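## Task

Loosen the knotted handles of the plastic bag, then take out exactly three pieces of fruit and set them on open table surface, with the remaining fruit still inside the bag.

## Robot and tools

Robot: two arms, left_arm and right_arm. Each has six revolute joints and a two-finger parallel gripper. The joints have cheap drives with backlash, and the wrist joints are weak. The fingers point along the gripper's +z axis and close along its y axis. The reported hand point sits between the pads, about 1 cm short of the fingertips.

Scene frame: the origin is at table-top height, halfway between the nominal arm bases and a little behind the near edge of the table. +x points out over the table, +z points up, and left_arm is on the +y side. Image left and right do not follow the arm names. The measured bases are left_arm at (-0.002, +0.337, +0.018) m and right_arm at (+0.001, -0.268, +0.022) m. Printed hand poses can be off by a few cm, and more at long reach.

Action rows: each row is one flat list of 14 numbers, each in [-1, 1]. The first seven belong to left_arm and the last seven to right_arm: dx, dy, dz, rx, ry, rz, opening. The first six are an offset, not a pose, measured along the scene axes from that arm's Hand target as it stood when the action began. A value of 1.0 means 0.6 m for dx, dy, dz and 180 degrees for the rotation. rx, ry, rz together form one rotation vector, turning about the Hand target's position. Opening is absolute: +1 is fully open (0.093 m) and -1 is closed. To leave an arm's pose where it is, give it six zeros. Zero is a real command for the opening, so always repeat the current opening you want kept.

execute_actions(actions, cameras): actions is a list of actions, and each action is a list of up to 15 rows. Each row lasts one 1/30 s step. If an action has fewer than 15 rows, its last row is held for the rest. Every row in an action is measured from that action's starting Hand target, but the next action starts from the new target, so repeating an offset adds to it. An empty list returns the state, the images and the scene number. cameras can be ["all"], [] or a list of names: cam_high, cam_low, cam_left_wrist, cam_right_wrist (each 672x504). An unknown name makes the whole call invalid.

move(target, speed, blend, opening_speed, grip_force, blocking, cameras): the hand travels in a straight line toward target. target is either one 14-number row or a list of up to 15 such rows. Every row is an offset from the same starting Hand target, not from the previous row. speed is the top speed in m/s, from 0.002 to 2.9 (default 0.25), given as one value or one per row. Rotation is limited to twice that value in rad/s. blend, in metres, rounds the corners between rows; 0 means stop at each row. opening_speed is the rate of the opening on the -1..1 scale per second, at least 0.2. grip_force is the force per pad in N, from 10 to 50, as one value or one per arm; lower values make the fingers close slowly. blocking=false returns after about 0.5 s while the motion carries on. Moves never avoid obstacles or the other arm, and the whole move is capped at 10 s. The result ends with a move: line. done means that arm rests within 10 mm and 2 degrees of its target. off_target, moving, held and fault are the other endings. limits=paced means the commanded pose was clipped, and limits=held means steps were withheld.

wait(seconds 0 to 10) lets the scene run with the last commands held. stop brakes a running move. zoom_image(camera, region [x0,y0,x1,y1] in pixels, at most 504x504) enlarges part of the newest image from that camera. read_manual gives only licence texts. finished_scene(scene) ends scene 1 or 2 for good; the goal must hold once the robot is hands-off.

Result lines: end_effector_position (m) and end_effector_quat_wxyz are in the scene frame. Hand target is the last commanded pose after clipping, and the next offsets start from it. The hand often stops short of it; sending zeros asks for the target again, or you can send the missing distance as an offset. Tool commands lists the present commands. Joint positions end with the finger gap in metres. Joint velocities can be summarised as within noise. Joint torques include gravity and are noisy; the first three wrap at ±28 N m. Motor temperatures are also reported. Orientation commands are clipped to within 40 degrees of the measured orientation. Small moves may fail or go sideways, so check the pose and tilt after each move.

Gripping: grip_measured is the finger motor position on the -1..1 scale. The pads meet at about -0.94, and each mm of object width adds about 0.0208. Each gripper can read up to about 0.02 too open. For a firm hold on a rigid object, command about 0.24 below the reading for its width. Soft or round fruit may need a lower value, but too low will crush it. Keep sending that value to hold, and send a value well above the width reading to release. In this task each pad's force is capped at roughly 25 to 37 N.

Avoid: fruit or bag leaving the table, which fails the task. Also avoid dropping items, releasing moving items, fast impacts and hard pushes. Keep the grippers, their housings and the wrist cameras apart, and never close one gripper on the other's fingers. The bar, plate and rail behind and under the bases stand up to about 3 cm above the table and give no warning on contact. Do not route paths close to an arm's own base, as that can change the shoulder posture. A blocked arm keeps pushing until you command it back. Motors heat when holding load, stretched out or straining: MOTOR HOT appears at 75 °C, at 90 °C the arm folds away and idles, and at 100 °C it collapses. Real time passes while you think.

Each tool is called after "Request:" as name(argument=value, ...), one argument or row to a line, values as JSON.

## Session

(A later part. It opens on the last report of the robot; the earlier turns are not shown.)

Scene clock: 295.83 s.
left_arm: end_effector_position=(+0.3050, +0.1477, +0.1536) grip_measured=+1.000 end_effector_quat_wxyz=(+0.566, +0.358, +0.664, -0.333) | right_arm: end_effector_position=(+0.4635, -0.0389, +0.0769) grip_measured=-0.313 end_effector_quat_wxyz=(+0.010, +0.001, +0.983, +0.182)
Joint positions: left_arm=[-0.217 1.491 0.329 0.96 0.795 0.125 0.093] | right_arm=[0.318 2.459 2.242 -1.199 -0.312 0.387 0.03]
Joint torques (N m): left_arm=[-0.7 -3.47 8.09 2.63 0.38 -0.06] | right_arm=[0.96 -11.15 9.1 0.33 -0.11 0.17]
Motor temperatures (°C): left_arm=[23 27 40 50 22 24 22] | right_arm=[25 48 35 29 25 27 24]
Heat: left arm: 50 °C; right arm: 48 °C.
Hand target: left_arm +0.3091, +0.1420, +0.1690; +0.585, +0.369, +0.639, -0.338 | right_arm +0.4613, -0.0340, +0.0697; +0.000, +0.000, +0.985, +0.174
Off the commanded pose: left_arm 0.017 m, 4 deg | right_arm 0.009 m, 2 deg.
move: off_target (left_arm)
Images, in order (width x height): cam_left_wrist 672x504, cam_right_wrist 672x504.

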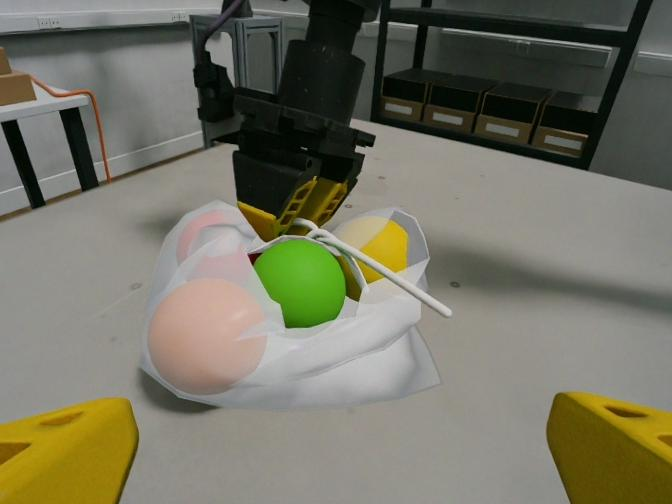

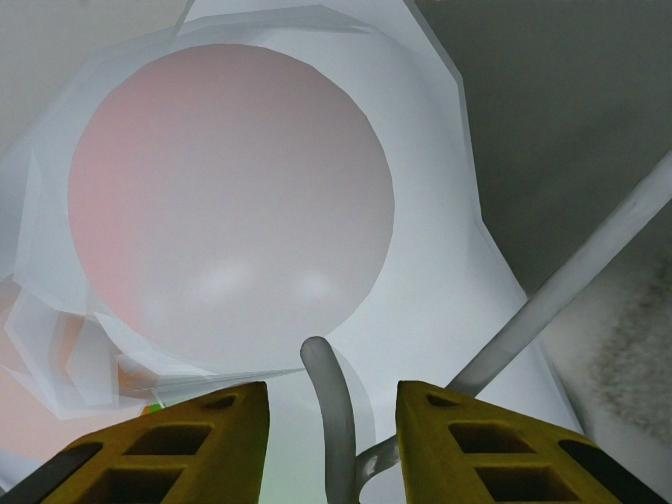

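Request:
move(
  target=[0,0,0,0,0,0,1, 0,0,0,0,0,0,-1],
  opening_speed=0.5,
  cameras=["cam_left_wrist","cam_right_wrist"],
)

Scene clock: 306.30 s.
left_arm: end_effector_position=(+0.3050, +0.1477, +0.1536) grip_measured=+1.000 end_effector_quat_wxyz=(+0.566, +0.358, +0.664, -0.333) | right_arm: end_effector_position=(+0.4632, -0.0390, +0.0769) grip_measured=-0.895 end_effector_quat_wxyz=(+0.010, +0.001, +0.983, +0.182)
Joint positions: left_arm=[-0.217 1.491 0.329 0.96 0.795 0.125 0.093] | right_arm=[0.318 2.459 2.242 -1.2 -0.312 0.387 0.002]
Joint torques (N m): left_arm=[-0.72 -3.45 8.01 2.6 0.38 -0.09] | right_arm=[0.92 -11.17 9.07 0.36 -0.1 0.15]
Heat: left arm: 51 °C; right arm: 49 °C.
Hand target: left_arm +0.3091, +0.1420, +0.1690; +0.585, +0.368, +0.639, -0.338 | right_arm +0.4614, -0.0340, +0.0697; +0.000, +0.000, +0.985, +0.174
Off the commanded pose: left_arm 0.017 m, 4 deg | right_arm 0.009 m, 1 deg.
move: off_target (left_arm)
Images, in order (width x height): cam_left_wrist 672x504, cam_right_wrist 672x504.

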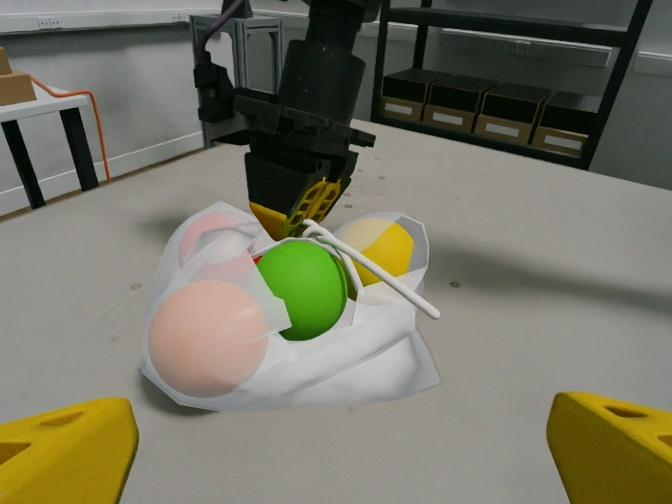

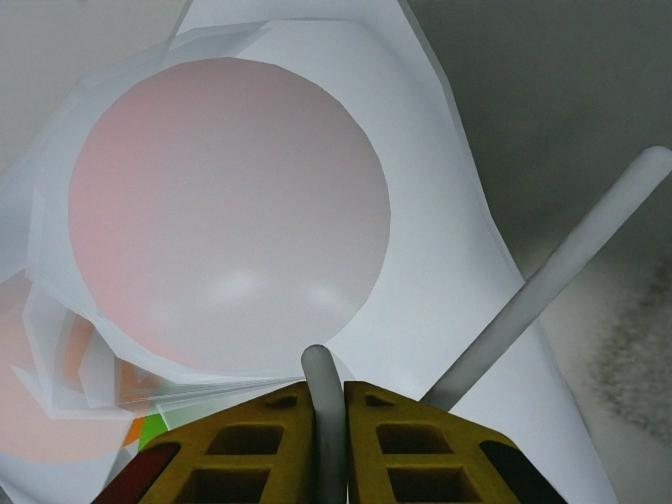

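Request:
move(
  target=[0,0,0,0,0,0,1, 0.0333,0,0.0833,0,0,0,-1],
  speed=0.06,
  cameras=["all"],
)

Scene clock: 310.83 s.
left_arm: end_effector_position=(+0.3050, +0.1477, +0.1536) grip_measured=+1.000 end_effector_quat_wxyz=(+0.566, +0.358, +0.664, -0.333) | right_arm: end_effector_position=(+0.4821, -0.0331, +0.1279) grip_measured=-0.895 end_effector_quat_wxyz=(+0.031, -0.002, +0.981, +0.190)
Joint positions: left_arm=[-0.217 1.491 0.329 0.96 0.795 0.125 0.093] | right_arm=[0.318 2.667 2.838 -1.542 -0.312 0.387 0.002]
Joint torques (N m): left_arm=[-0.75 -3.38 8.06 2.61 0.38 -0.06] | right_arm=[-0.35 -11.78 8.36 0.42 -0.15 0.17]
Heat: left arm: 51 °C; right arm: 50 °C.
Hand target: left_arm +0.3091, +0.1420, +0.1690; +0.585, +0.368, +0.639, -0.338 | right_arm +0.4814, -0.0340, +0.1197; +0.000, +0.000, +0.985, +0.173
Off the commanded pose: left_arm 0.017 m, 4 deg | right_arm 0.008 m, 4 deg.
elbow stopped short (right arm): the move would have taken joint 3 (elbow) straighter than the controller allows.
move: off_target (left_arm, right_arm)

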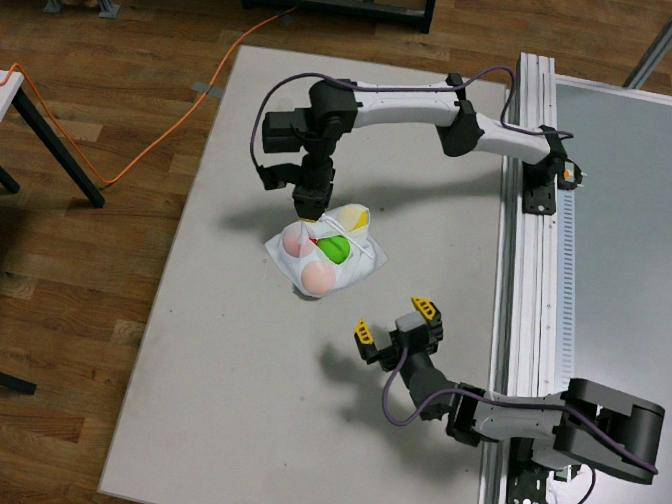

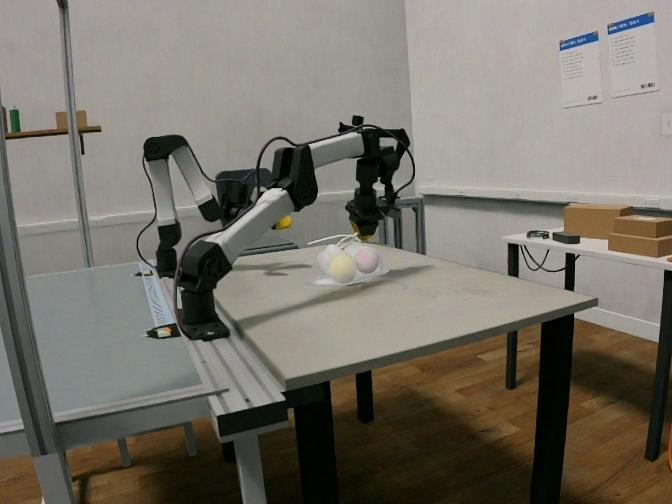

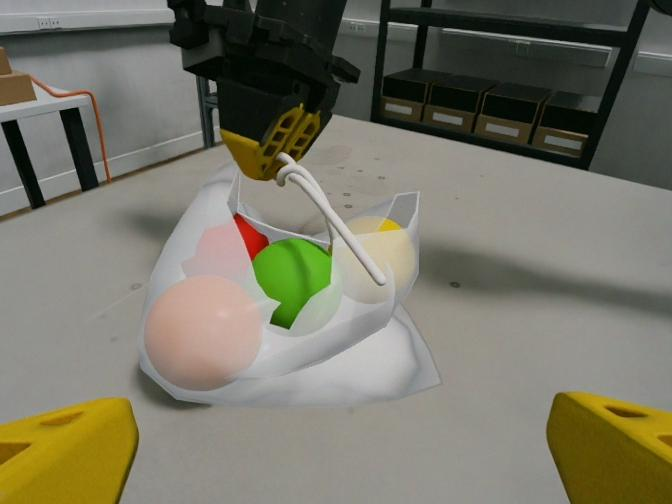

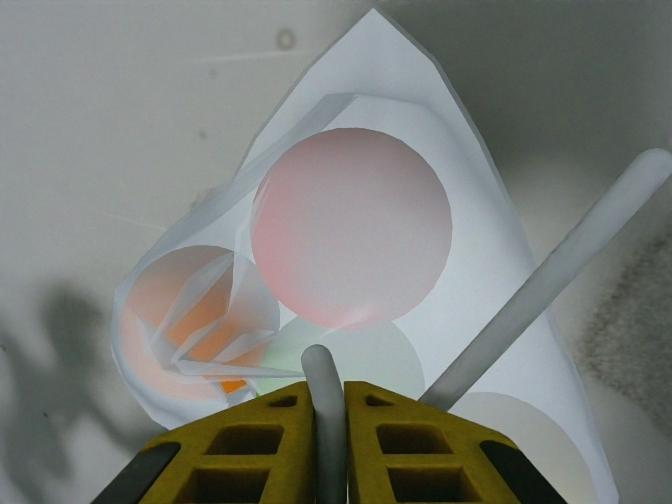

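Request:
zoom_image(
  camera="cam_left_wrist",
  region=[200, 130, 440, 350],
)

Request:
zoom_image(
  camera="cam_low",
  region=[290, 210, 410, 300],
)

Request:
zoom_image(
  camera="cam_high",
  region=[255, 180, 405, 310],
)

Scaled by 2.100 from the camera's 672x504 image, which has a finer 960x720 frame.

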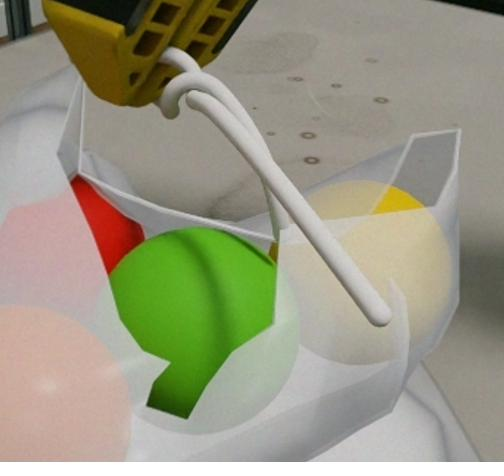

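Scaled by 4.200 from the camera's 672x504 image, which has a finer 960x720 frame.

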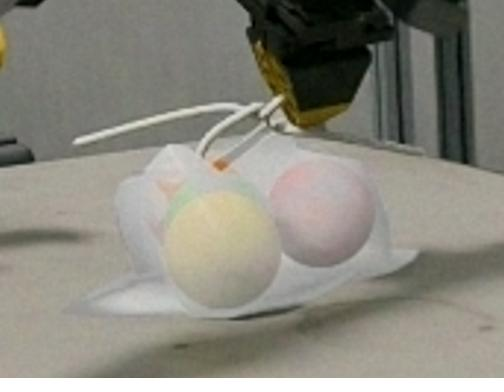

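Scaled by 3.360 from the camera's 672x504 image, which has a finer 960x720 frame.

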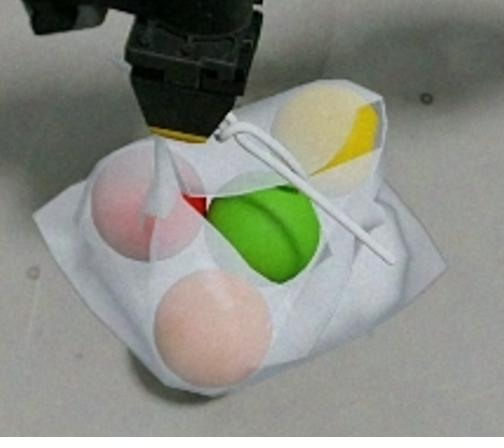

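Request:
zoom_image(
  camera="cam_left_wrist",
  region=[250, 140, 350, 240],
)

Request:
zoom_image(
  camera="cam_low",
  region=[330, 215, 400, 260],
)

Scaled by 5.040 from the camera's 672x504 image, which has a finer 960x720 frame.

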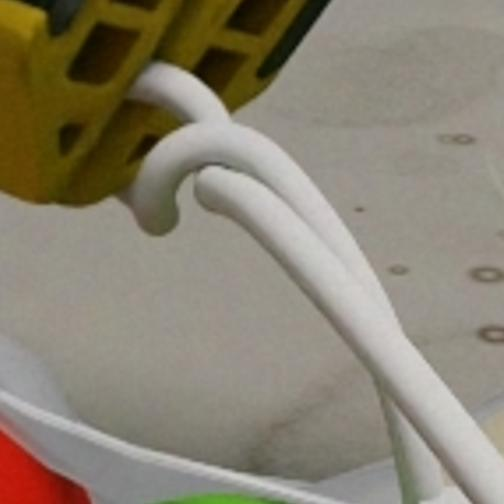

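Scaled by 7.200 from the camera's 672x504 image, which has a finer 960x720 frame.

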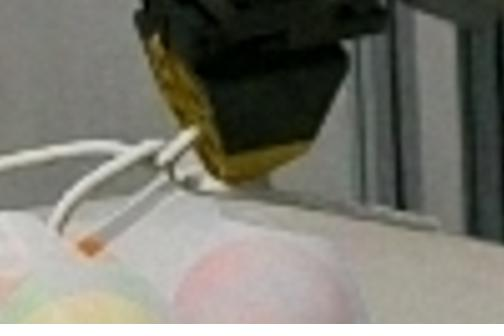

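Request:
move(
  target=[0,0,0,0,0,0,1, -0.0523,0,0.09,0,-0.111,0,-1],
  speed=0.06,
  cameras=["all"],
)

Scene clock: 352.00 s.
left_arm: end_effector_position=(+0.3050, +0.1476, +0.1537) grip_measured=+1.000 end_effector_quat_wxyz=(+0.566, +0.358, +0.664, -0.333) | right_arm: end_effector_position=(+0.4498, -0.0383, +0.1517) grip_measured=-0.895 end_effector_quat_wxyz=(+0.141, -0.027, +0.976, +0.162)
Joint positions: left_arm=[-0.217 1.491 0.329 0.96 0.795 0.125 0.093] | right_arm=[0.38 2.13 1.944 -0.994 -0.166 0.397 0.002]
Joint torques (N m): left_arm=[-0.76 -3.48 8.12 2.58 0.38 -0.07] | right_arm=[0.65 -16.09 5.67 1.17 0.02 0.22]
Motor temperatures (°C): left_arm=[23 26 41 52 22 24 22] | right_arm=[25 55 37 28 25 27 25]
Heat: left arm: 52 °C; right arm: 55 °C.
Hand target: left_arm +0.3091, +0.1420, +0.1690; +0.585, +0.368, +0.639, -0.338 | right_arm +0.4501, -0.0340, +0.1738; +0.171, -0.030, +0.970, +0.171
Off the commanded pose: left_arm 0.017 m, 4 deg | right_arm 0.022 m, 4 deg.
move: off_target (left_arm, right_arm)

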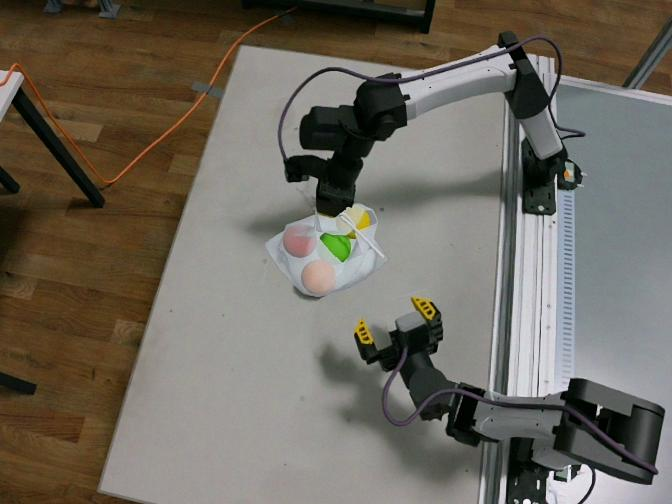

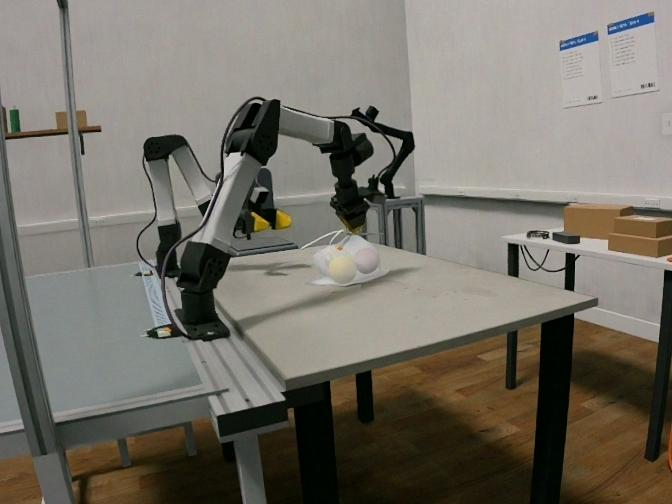

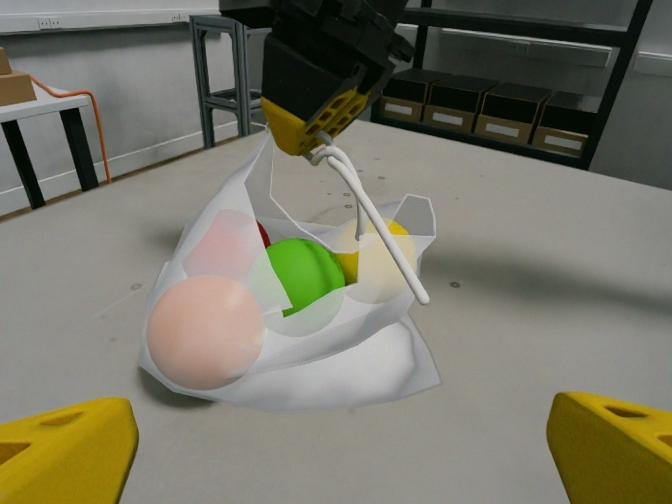

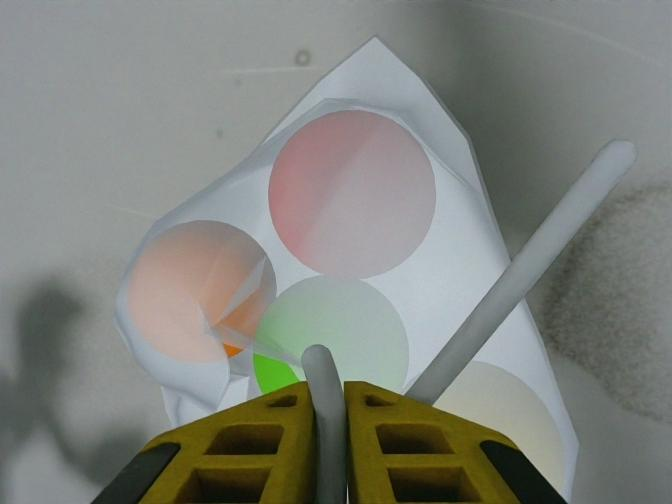

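Request:
zoom_image(
  camera="cam_left_wrist",
  region=[240, 110, 450, 310],
)

Request:
zoom_image(
  camera="cam_left_wrist",
  region=[290, 120, 390, 220],
)

Scaled by 2.400 from the camera's 672x504 image, which has a finer 960x720 frame.

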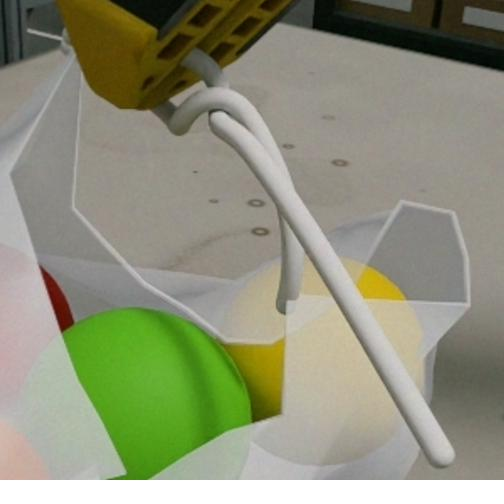

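Scaled by 5.040 from the camera's 672x504 image, which has a finer 960x720 frame.

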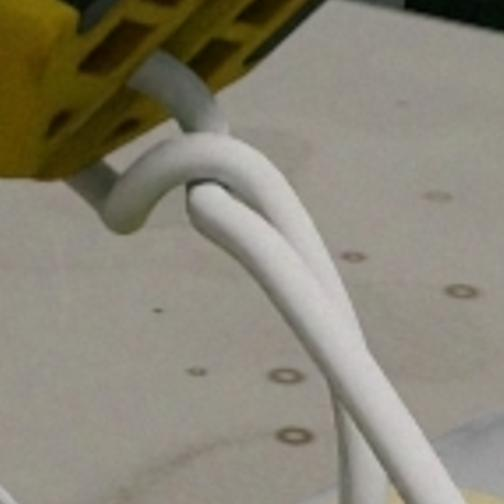

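Request:
zoom_image(
  camera="cam_high",
  region=[255, 170, 405, 310],
)

Request:
zoom_image(
  camera="cam_low",
  region=[290, 210, 410, 300],
)

Scaled by 3.360 from the camera's 672x504 image, which has a finer 960x720 frame.

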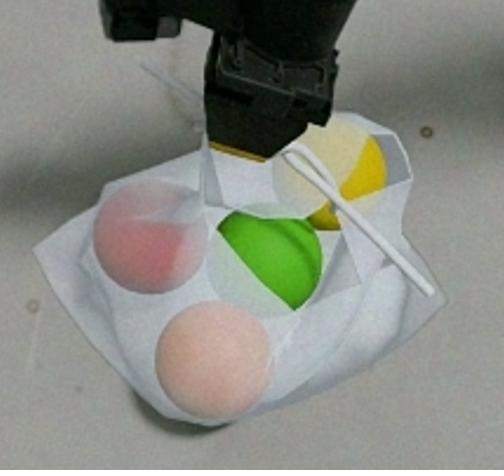

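Scaled by 4.200 from the camera's 672x504 image, which has a finer 960x720 frame.

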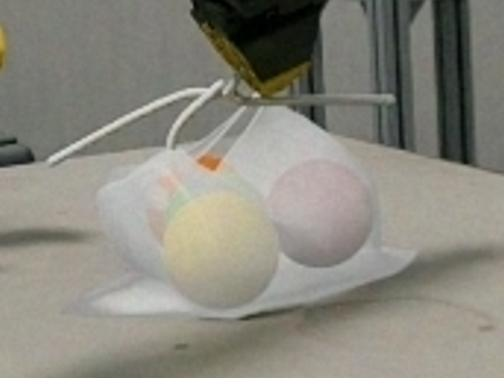

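Request:
move(
  target=[0.1082,-0.2133,-0.1033,0,0,0,-0.42, 0,0,0,0,0,0,-1],
  speed=0.15,
  cameras=["all"],
)

Scene clock: 390.53 s.
left_arm: end_effector_position=(+0.3673, +0.0187, +0.0949) grip_measured=-0.418 end_effector_quat_wxyz=(+0.562, +0.376, +0.655, -0.337) | right_arm: end_effector_position=(+0.4500, -0.0383, +0.1517) grip_measured=-0.895 end_effector_quat_wxyz=(+0.142, -0.027, +0.976, +0.162)
Joint positions: left_arm=[-0.544 2.098 0.736 1.196 0.507 0.078 0.025] | right_arm=[0.38 2.13 1.944 -0.994 -0.166 0.397 0.002]
Joint torques (N m): left_arm=[-0.75 -6.99 6.83 2.78 -0.12 -0.12] | right_arm=[0.75 -15.9 5.5 1.16 0 0.21]
Motor temperatures (°C): left_arm=[23 26 41 54 22 24 22] | right_arm=[25 61 36 30 24 26 25]
Heat: left arm: 54 °C; right arm: 61 °C.
Hand target: left_arm +0.3740, +0.0139, +0.1070; +0.585, +0.369, +0.639, -0.338 | right_arm +0.4501, -0.0340, +0.1738; +0.171, -0.030, +0.970, +0.171
Off the commanded pose: left_arm 0.015 m, 3 deg | right_arm 0.022 m, 4 deg.
move: off_target (left_arm, right_arm)

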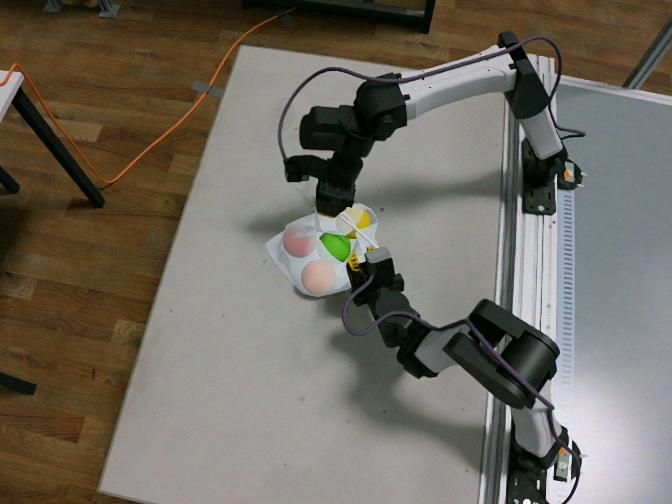

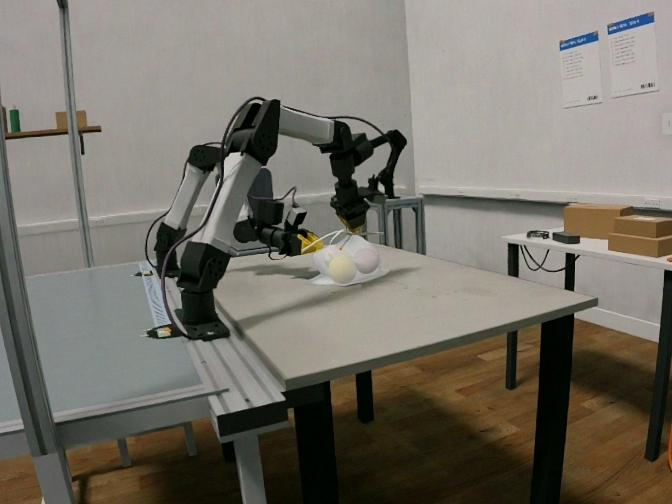

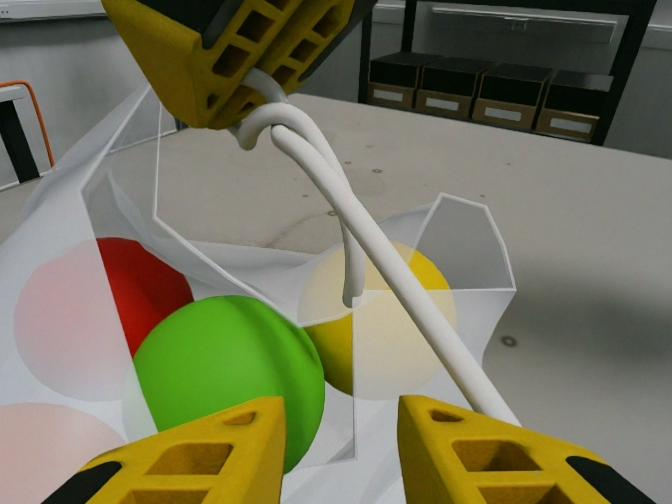

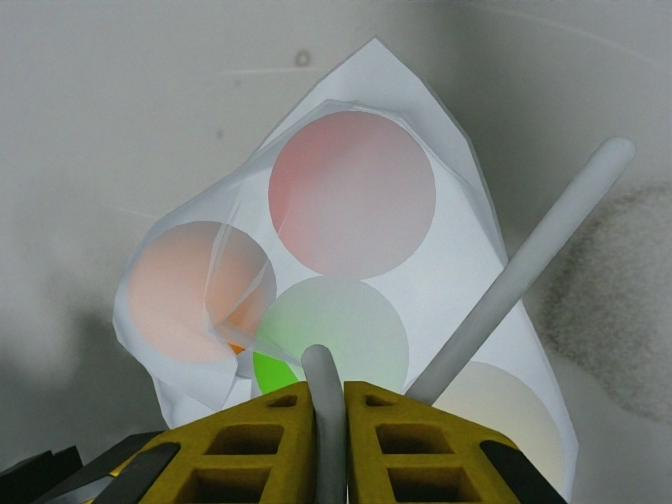

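Request:
move(
  target=[0.0438,-0.068,-0.0117,0,0,0,-0.42, 0,0,0,0,0,0,-1],
  speed=0.1,
  cameras=["cam_left_wrist","cam_low"],
)

Scene clock: 446.83 s.
left_arm: end_effector_position=(+0.3965, -0.0228, +0.1062) grip_measured=-0.418 end_effector_quat_wxyz=(+0.593, +0.375, +0.628, -0.337) | right_arm: end_effector_position=(+0.4502, -0.0383, +0.1518) grip_measured=-0.895 end_effector_quat_wxyz=(+0.142, -0.027, +0.976, +0.162)
Joint positions: left_arm=[-0.598 2.216 0.939 1.196 0.453 0.072 0.025] | right_arm=[0.38 2.13 1.944 -0.993 -0.165 0.397 0.002]
Joint torques (N m): left_arm=[-0.73 -8.01 7.43 2 -0.16 -0.13] | right_arm=[0.84 -15.91 5.42 1.17 -0.02 0.21]
Motor temperatures (°C): left_arm=[23 30 38 64 21 24 22] | right_arm=[25 67 36 30 24 26 25]
Heat: left arm: 64 °C; right arm: 67 °C.
Hand target: left_arm +0.4001, -0.0269, +0.1000; +0.585, +0.369, +0.639, -0.338 | right_arm +0.4501, -0.0340, +0.1738; +0.171, -0.030, +0.970, +0.171
Off the commanded pose: left_arm 0.008 m, 2 deg | right_arm 0.022 m, 4 deg.
move: off_target (right_arm)
Images, in order (width x height): cam_low 672x504, cam_left_wrist 672x504.

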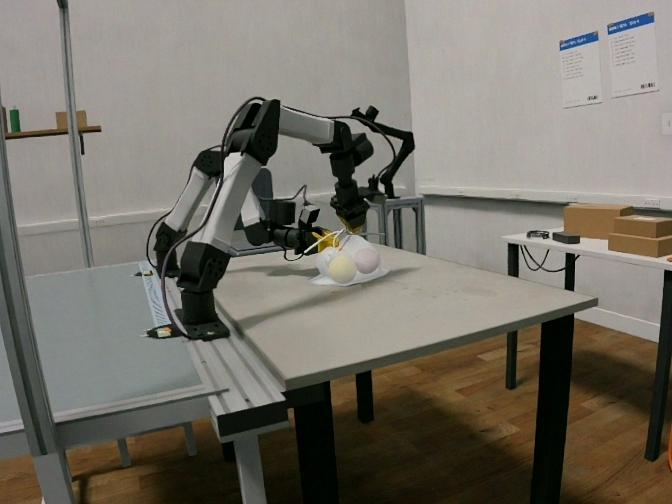

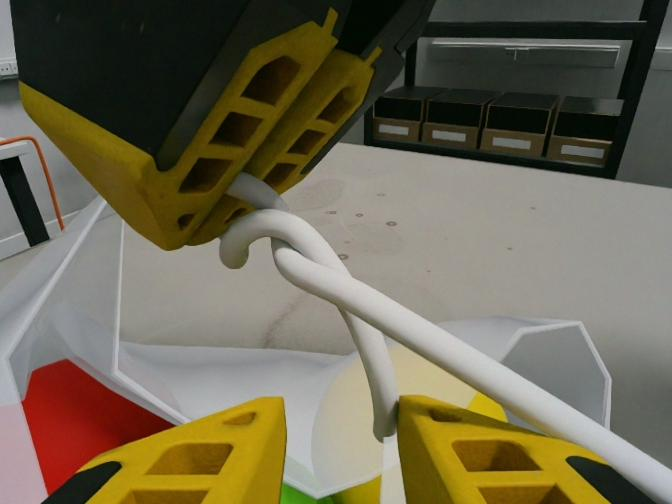

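Request:
move(
  target=[
    [0,-0.018,-0.02,0,0,0,-0.42, 0,0,0,0,0,0,-1],
    [0,-0.018,-0.02,0,0,0,-1, 0,0,0,0,0,0,-1],
  ],
  speed=0.1,
  cameras=["cam_left_wrist"],
)

Scene clock: 458.90 s.
left_arm: end_effector_position=(+0.3974, -0.0335, +0.0914) grip_measured=-0.971 end_effector_quat_wxyz=(+0.586, +0.375, +0.634, -0.337) | right_arm: end_effector_position=(+0.4503, -0.0383, +0.1518) grip_measured=-0.895 end_effector_quat_wxyz=(+0.142, -0.027, +0.976, +0.162)
Joint positions: left_arm=[-0.619 2.269 0.974 1.196 0.43 0.07 0] | right_arm=[0.38 2.13 1.944 -0.992 -0.165 0.397 0.002]
Joint torques (N m): left_arm=[-0.81 -8.06 7.06 2.22 -0.13 -0.14] | right_arm=[0.62 -16.01 5.57 1.18 -0.02 0.2]
Motor temperatures (°C): left_arm=[23 31 39 61 21 24 22] | right_arm=[25 68 36 30 24 26 25]
Heat: left arm: 61 °C; right arm: 68 °C.
Hand target: left_arm +0.4002, -0.0376, +0.0879; +0.585, +0.369, +0.639, -0.338 | right_arm +0.4501, -0.0340, +0.1738; +0.171, -0.030, +0.970, +0.171
Off the commanded pose: left_arm 0.006 m, 1 deg | right_arm 0.022 m, 4 deg.
move: off_target (right_arm)
Images, in order (width x height): cam_left_wrist 672x504.

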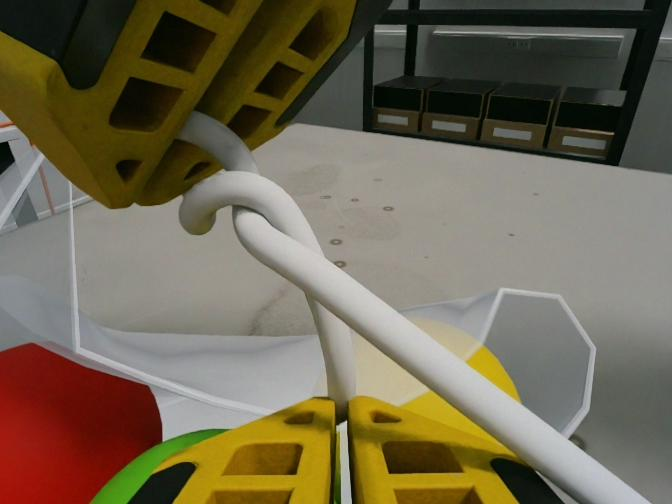

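Request:
move(
  target=[-0.1,0.02,-0.05,0,0,0,-1, 0,0,0,0,0,0,-1],
  speed=0.06,
  cameras=["cam_left_wrist","cam_right_wrist","cam_low"],
)

Scene clock: 465.77 s.
left_arm: end_effector_position=(+0.3421, -0.0253, +0.0548) grip_measured=-0.971 end_effector_quat_wxyz=(+0.573, +0.377, +0.646, -0.335) | right_arm: end_effector_position=(+0.4504, -0.0383, +0.1519) grip_measured=-0.895 end_effector_quat_wxyz=(+0.142, -0.027, +0.976, +0.162)
Joint positions: left_arm=[-0.693 2.305 0.773 1.4 0.357 0.063 0] | right_arm=[0.38 2.13 1.944 -0.992 -0.165 0.397 0.002]
Joint torques (N m): left_arm=[-0.83 -7.49 3.4 2.84 -0.1 -0.14] | right_arm=[0.81 -15.92 5.6 1.23 0 0.17]
Motor temperatures (°C): left_arm=[23 33 39 61 21 24 22] | right_arm=[25 69 36 30 24 26 25]
Heat: left arm: 61 °C; right arm: 69 °C.
Hand target: left_arm +0.3402, -0.0257, +0.0580; +0.585, +0.369, +0.639, -0.338 | right_arm +0.4501, -0.0340, +0.1738; +0.171, -0.030, +0.970, +0.171
Off the commanded pose: left_arm 0.004 m, 2 deg | right_arm 0.022 m, 4 deg.
move: off_target (right_arm)
Images, in order (width x height): cam_low 672x504, cam_left_wrist 672x504, cam_right_wrist 672x504.

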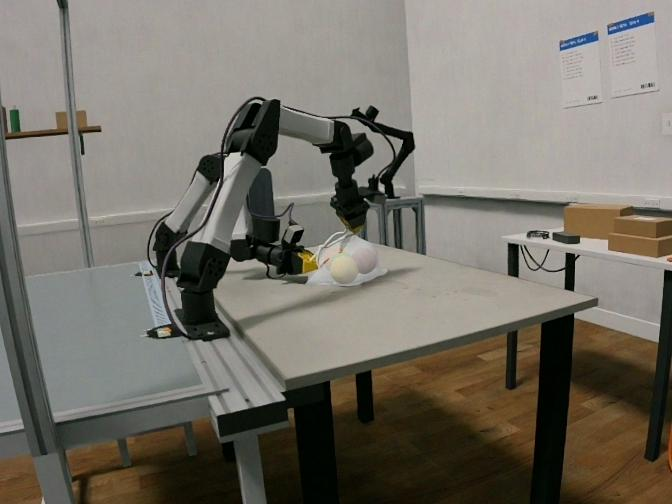

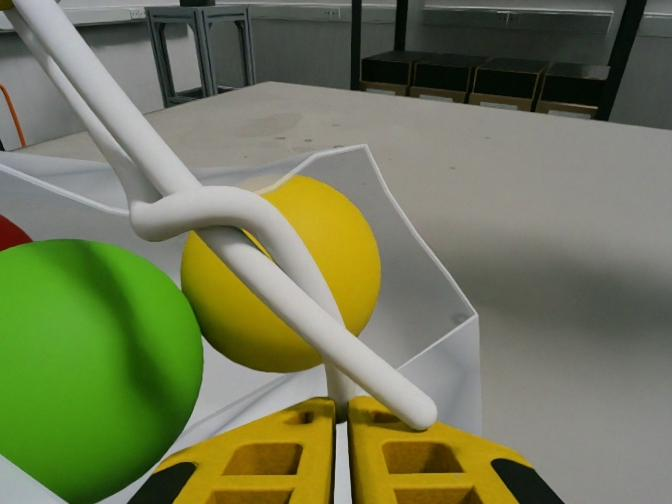

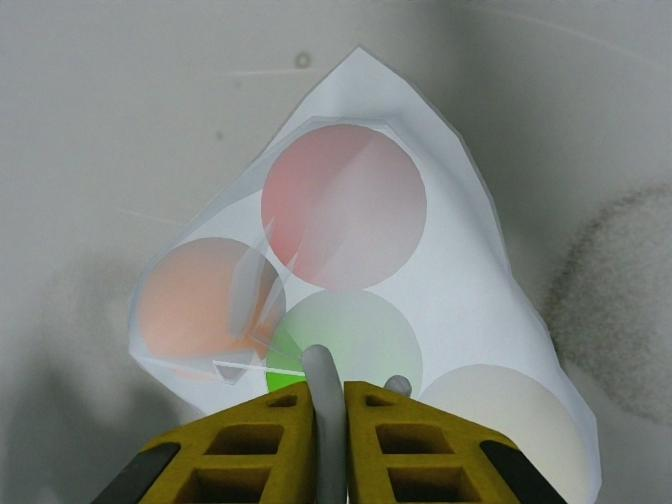

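Request:
move(
  target=[-0.13,0.04,0.0,0,0,0,-1, 0,0,0,0,0,0,-1],
  speed=0.07,
  cameras=["all"],
)

Scene clock: 473.07 s.
left_arm: end_effector_position=(+0.2612, +0.0004, +0.0381) grip_measured=-0.971 end_effector_quat_wxyz=(+0.537, +0.392, +0.674, -0.323) | right_arm: end_effector_position=(+0.4504, -0.0383, +0.1519) grip_measured=-0.895 end_effector_quat_wxyz=(+0.142, -0.027, +0.976, +0.162)
Joint positions: left_arm=[-0.811 2.216 0.466 1.522 0.245 0.058 0] | right_arm=[0.38 2.13 1.944 -0.992 -0.165 0.397 0.002]
Joint torques (N m): left_arm=[-0.79 -8.98 1.98 2.82 -0.13 -0.07] | right_arm=[0.88 -16.03 5.65 1.15 0.01 0.18]
Motor temperatures (°C): left_arm=[23 33 38 62 21 24 22] | right_arm=[25 69 36 30 24 26 25]
Heat: left arm: 62 °C; right arm: 69 °C.
Hand target: left_arm +0.2623, -0.0016, +0.0580; +0.585, +0.368, +0.639, -0.338 | right_arm +0.4501, -0.0340, +0.1738; +0.171, -0.030, +0.970, +0.171
Off the commanded pose: left_arm 0.020 m, 7 deg | right_arm 0.022 m, 4 deg.
joint sent to its limit (left arm) — joint 4 (wrist pitch), upper limit. The joint targets are off in orientation, not in position.
move: off_target (left_arm, right_arm)

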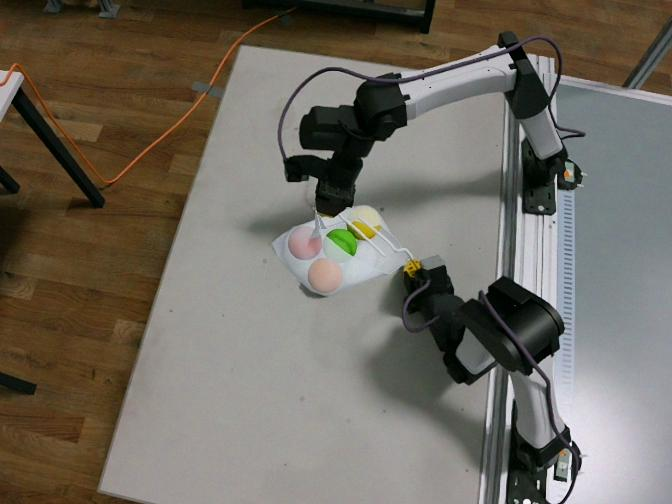

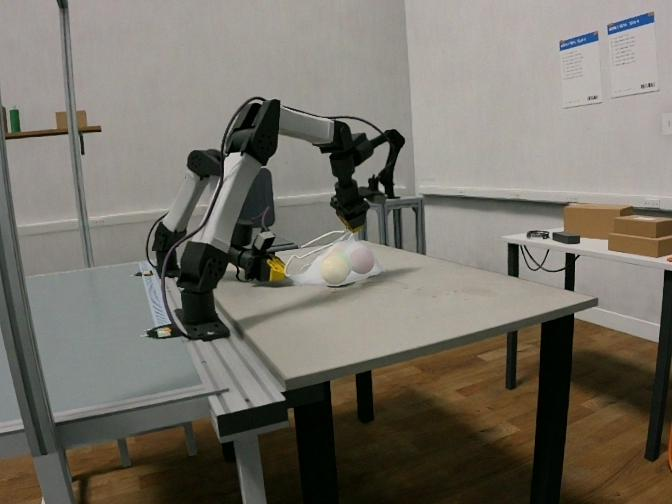

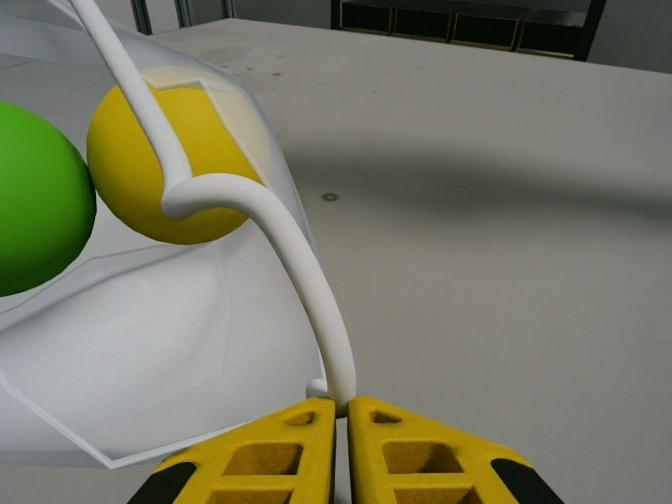

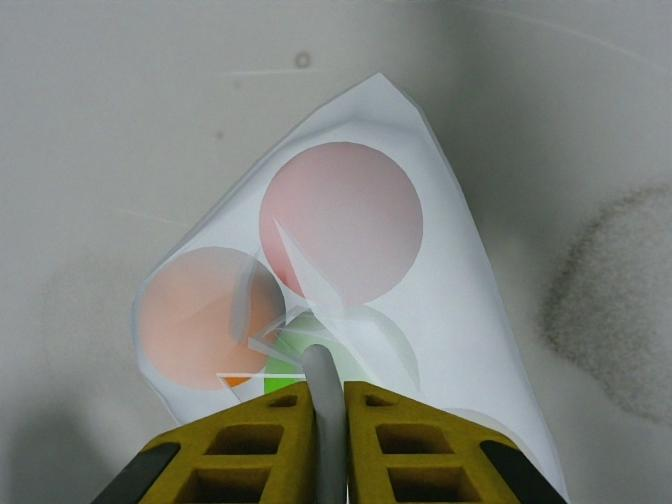

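Request:
zoom_image(
  camera="cam_left_wrist",
  region=[60, 0, 380, 240],
)

Request:
zoom_image(
  camera="cam_high",
  region=[265, 180, 445, 310],
)

Request:
zoom_image(
  camera="cam_low",
  region=[250, 200, 400, 310],
)

Scaled by 1.575 from the camera's 672x504 image, which has a finer 960x720 frame.

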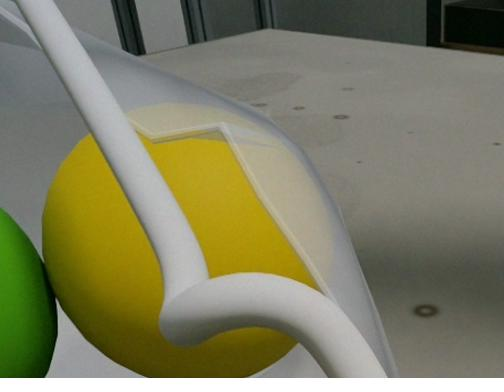

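Scaled by 2.800 from the camera's 672x504 image, which has a finer 960x720 frame.

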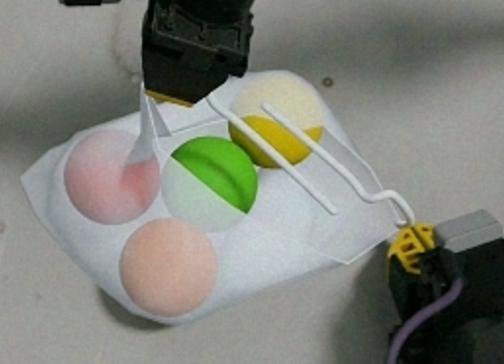

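Scaled by 3.360 from the camera's 672x504 image, which has a finer 960x720 frame.

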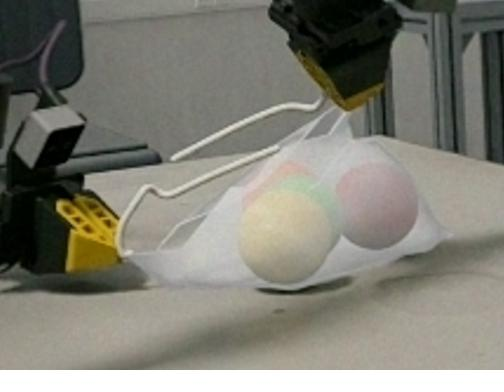

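Request:
move(
  target=[
    [0,0,0,0,0,0,-0.5, 0.0832,-0.01,0.03,0,-0.05,0,-1],
    [-0.032,0.058,0.02,0,0,0,-0.5, 0.158,-0.018,-0.06,0,-0.11,0,-1],
    [0.03,0.2027,0.2367,0.2186,0.2181,0.153,-0.5, 0.1665,-0.018,-0.123,0,-0.11,0,-1],
  ],
  speed=0.15,
  blend=0.01,
  cameras=["all"],
)

Scene clock: 504.83 s.
left_arm: end_effector_position=(+0.2788, +0.1149, +0.1969) grip_measured=-0.502 end_effector_quat_wxyz=(+0.257, +0.260, +0.927, -0.078) | right_arm: end_effector_position=(+0.5455, -0.0419, +0.1155) grip_measured=-0.895 end_effector_quat_wxyz=(+0.335, -0.058, +0.925, +0.169)
Joint positions: left_arm=[-0.721 1.422 1.231 -0.839 -0.094 -0.145 0.021] | right_arm=[0.326 2.206 1.736 -0.34 -0.095 0.274 0.002]
Joint torques (N m): left_arm=[0.18 -4.37 10.55 1.12 -0.27 -0.12] | right_arm=[-1.02 -10.74 6.22 1.85 0.02 0]
Motor temperatures (°C): left_arm=[23 33 36 59 21 24 22] | right_arm=[25 70 36 31 24 26 25]
Heat: left arm: 59 °C; right arm: 70 °C.
Hand target: left_arm +0.2802, +0.1200, +0.1999; +0.250, +0.251, +0.933, -0.067 | right_arm +0.5499, -0.0447, +0.1000; +0.335, -0.059, +0.926, +0.163
Off the commanded pose: left_arm 0.006 m, 2 deg | right_arm 0.016 m, 1 deg.
move: off_target (right_arm); blend cut to 0 m at target 1

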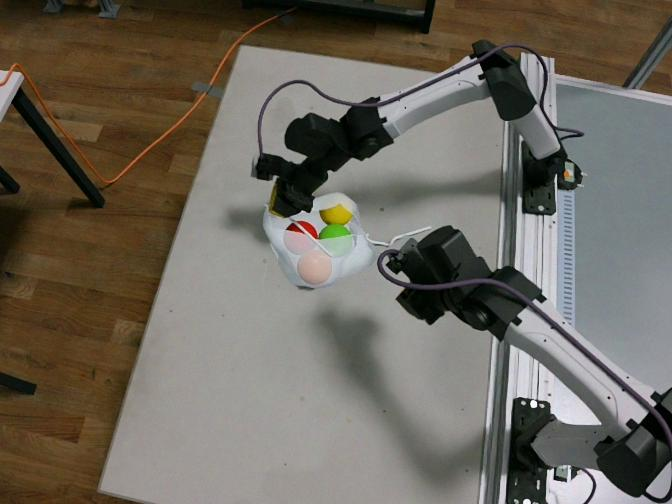

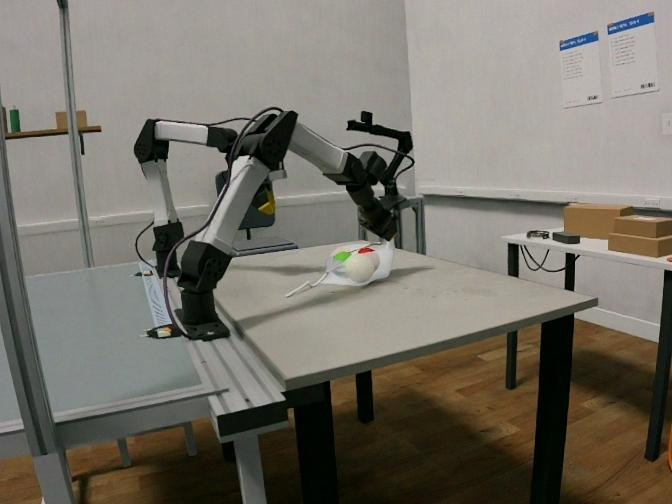

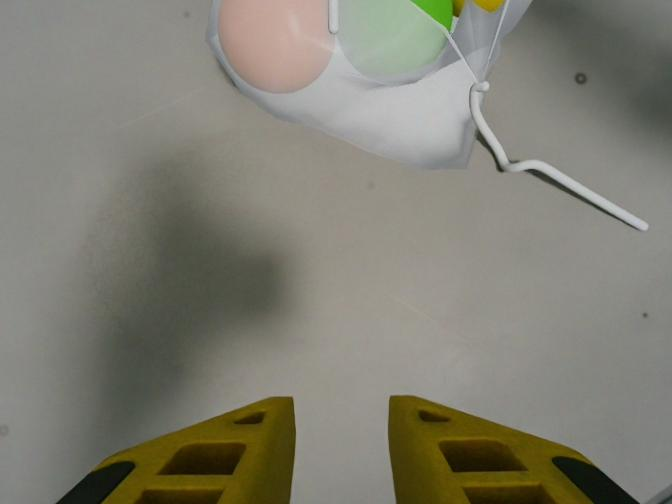

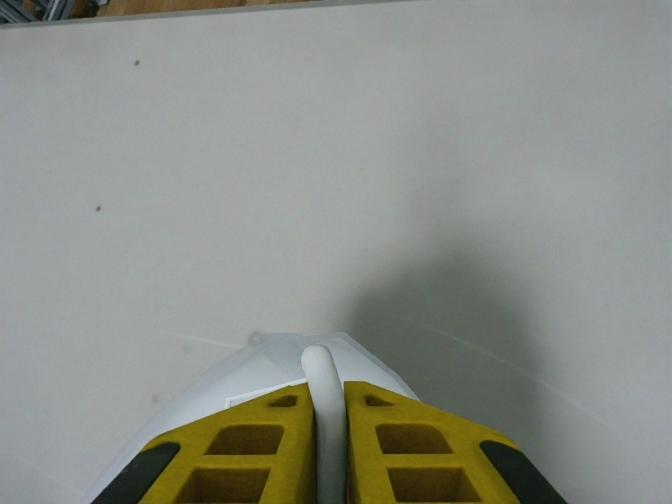

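Request:
zoom_image(
  camera="cam_high",
  region=[240, 170, 440, 310],
)

Request:
zoom_image(
  camera="cam_low",
  region=[270, 200, 430, 310],
)

Scaled by 2.520 from the camera's 672x504 image, which has a finer 960x720 frame.

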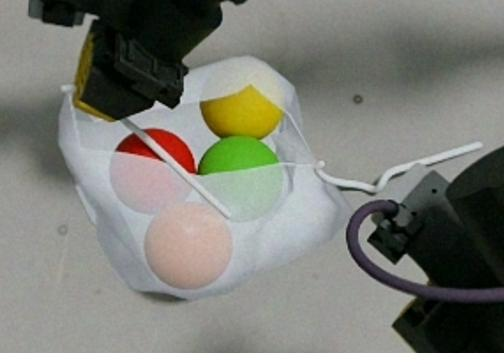

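Scaled by 3.150 from the camera's 672x504 image, which has a finer 960x720 frame.

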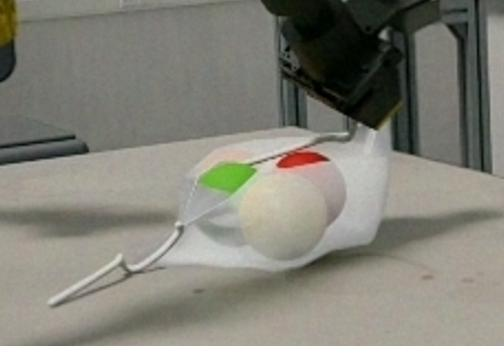

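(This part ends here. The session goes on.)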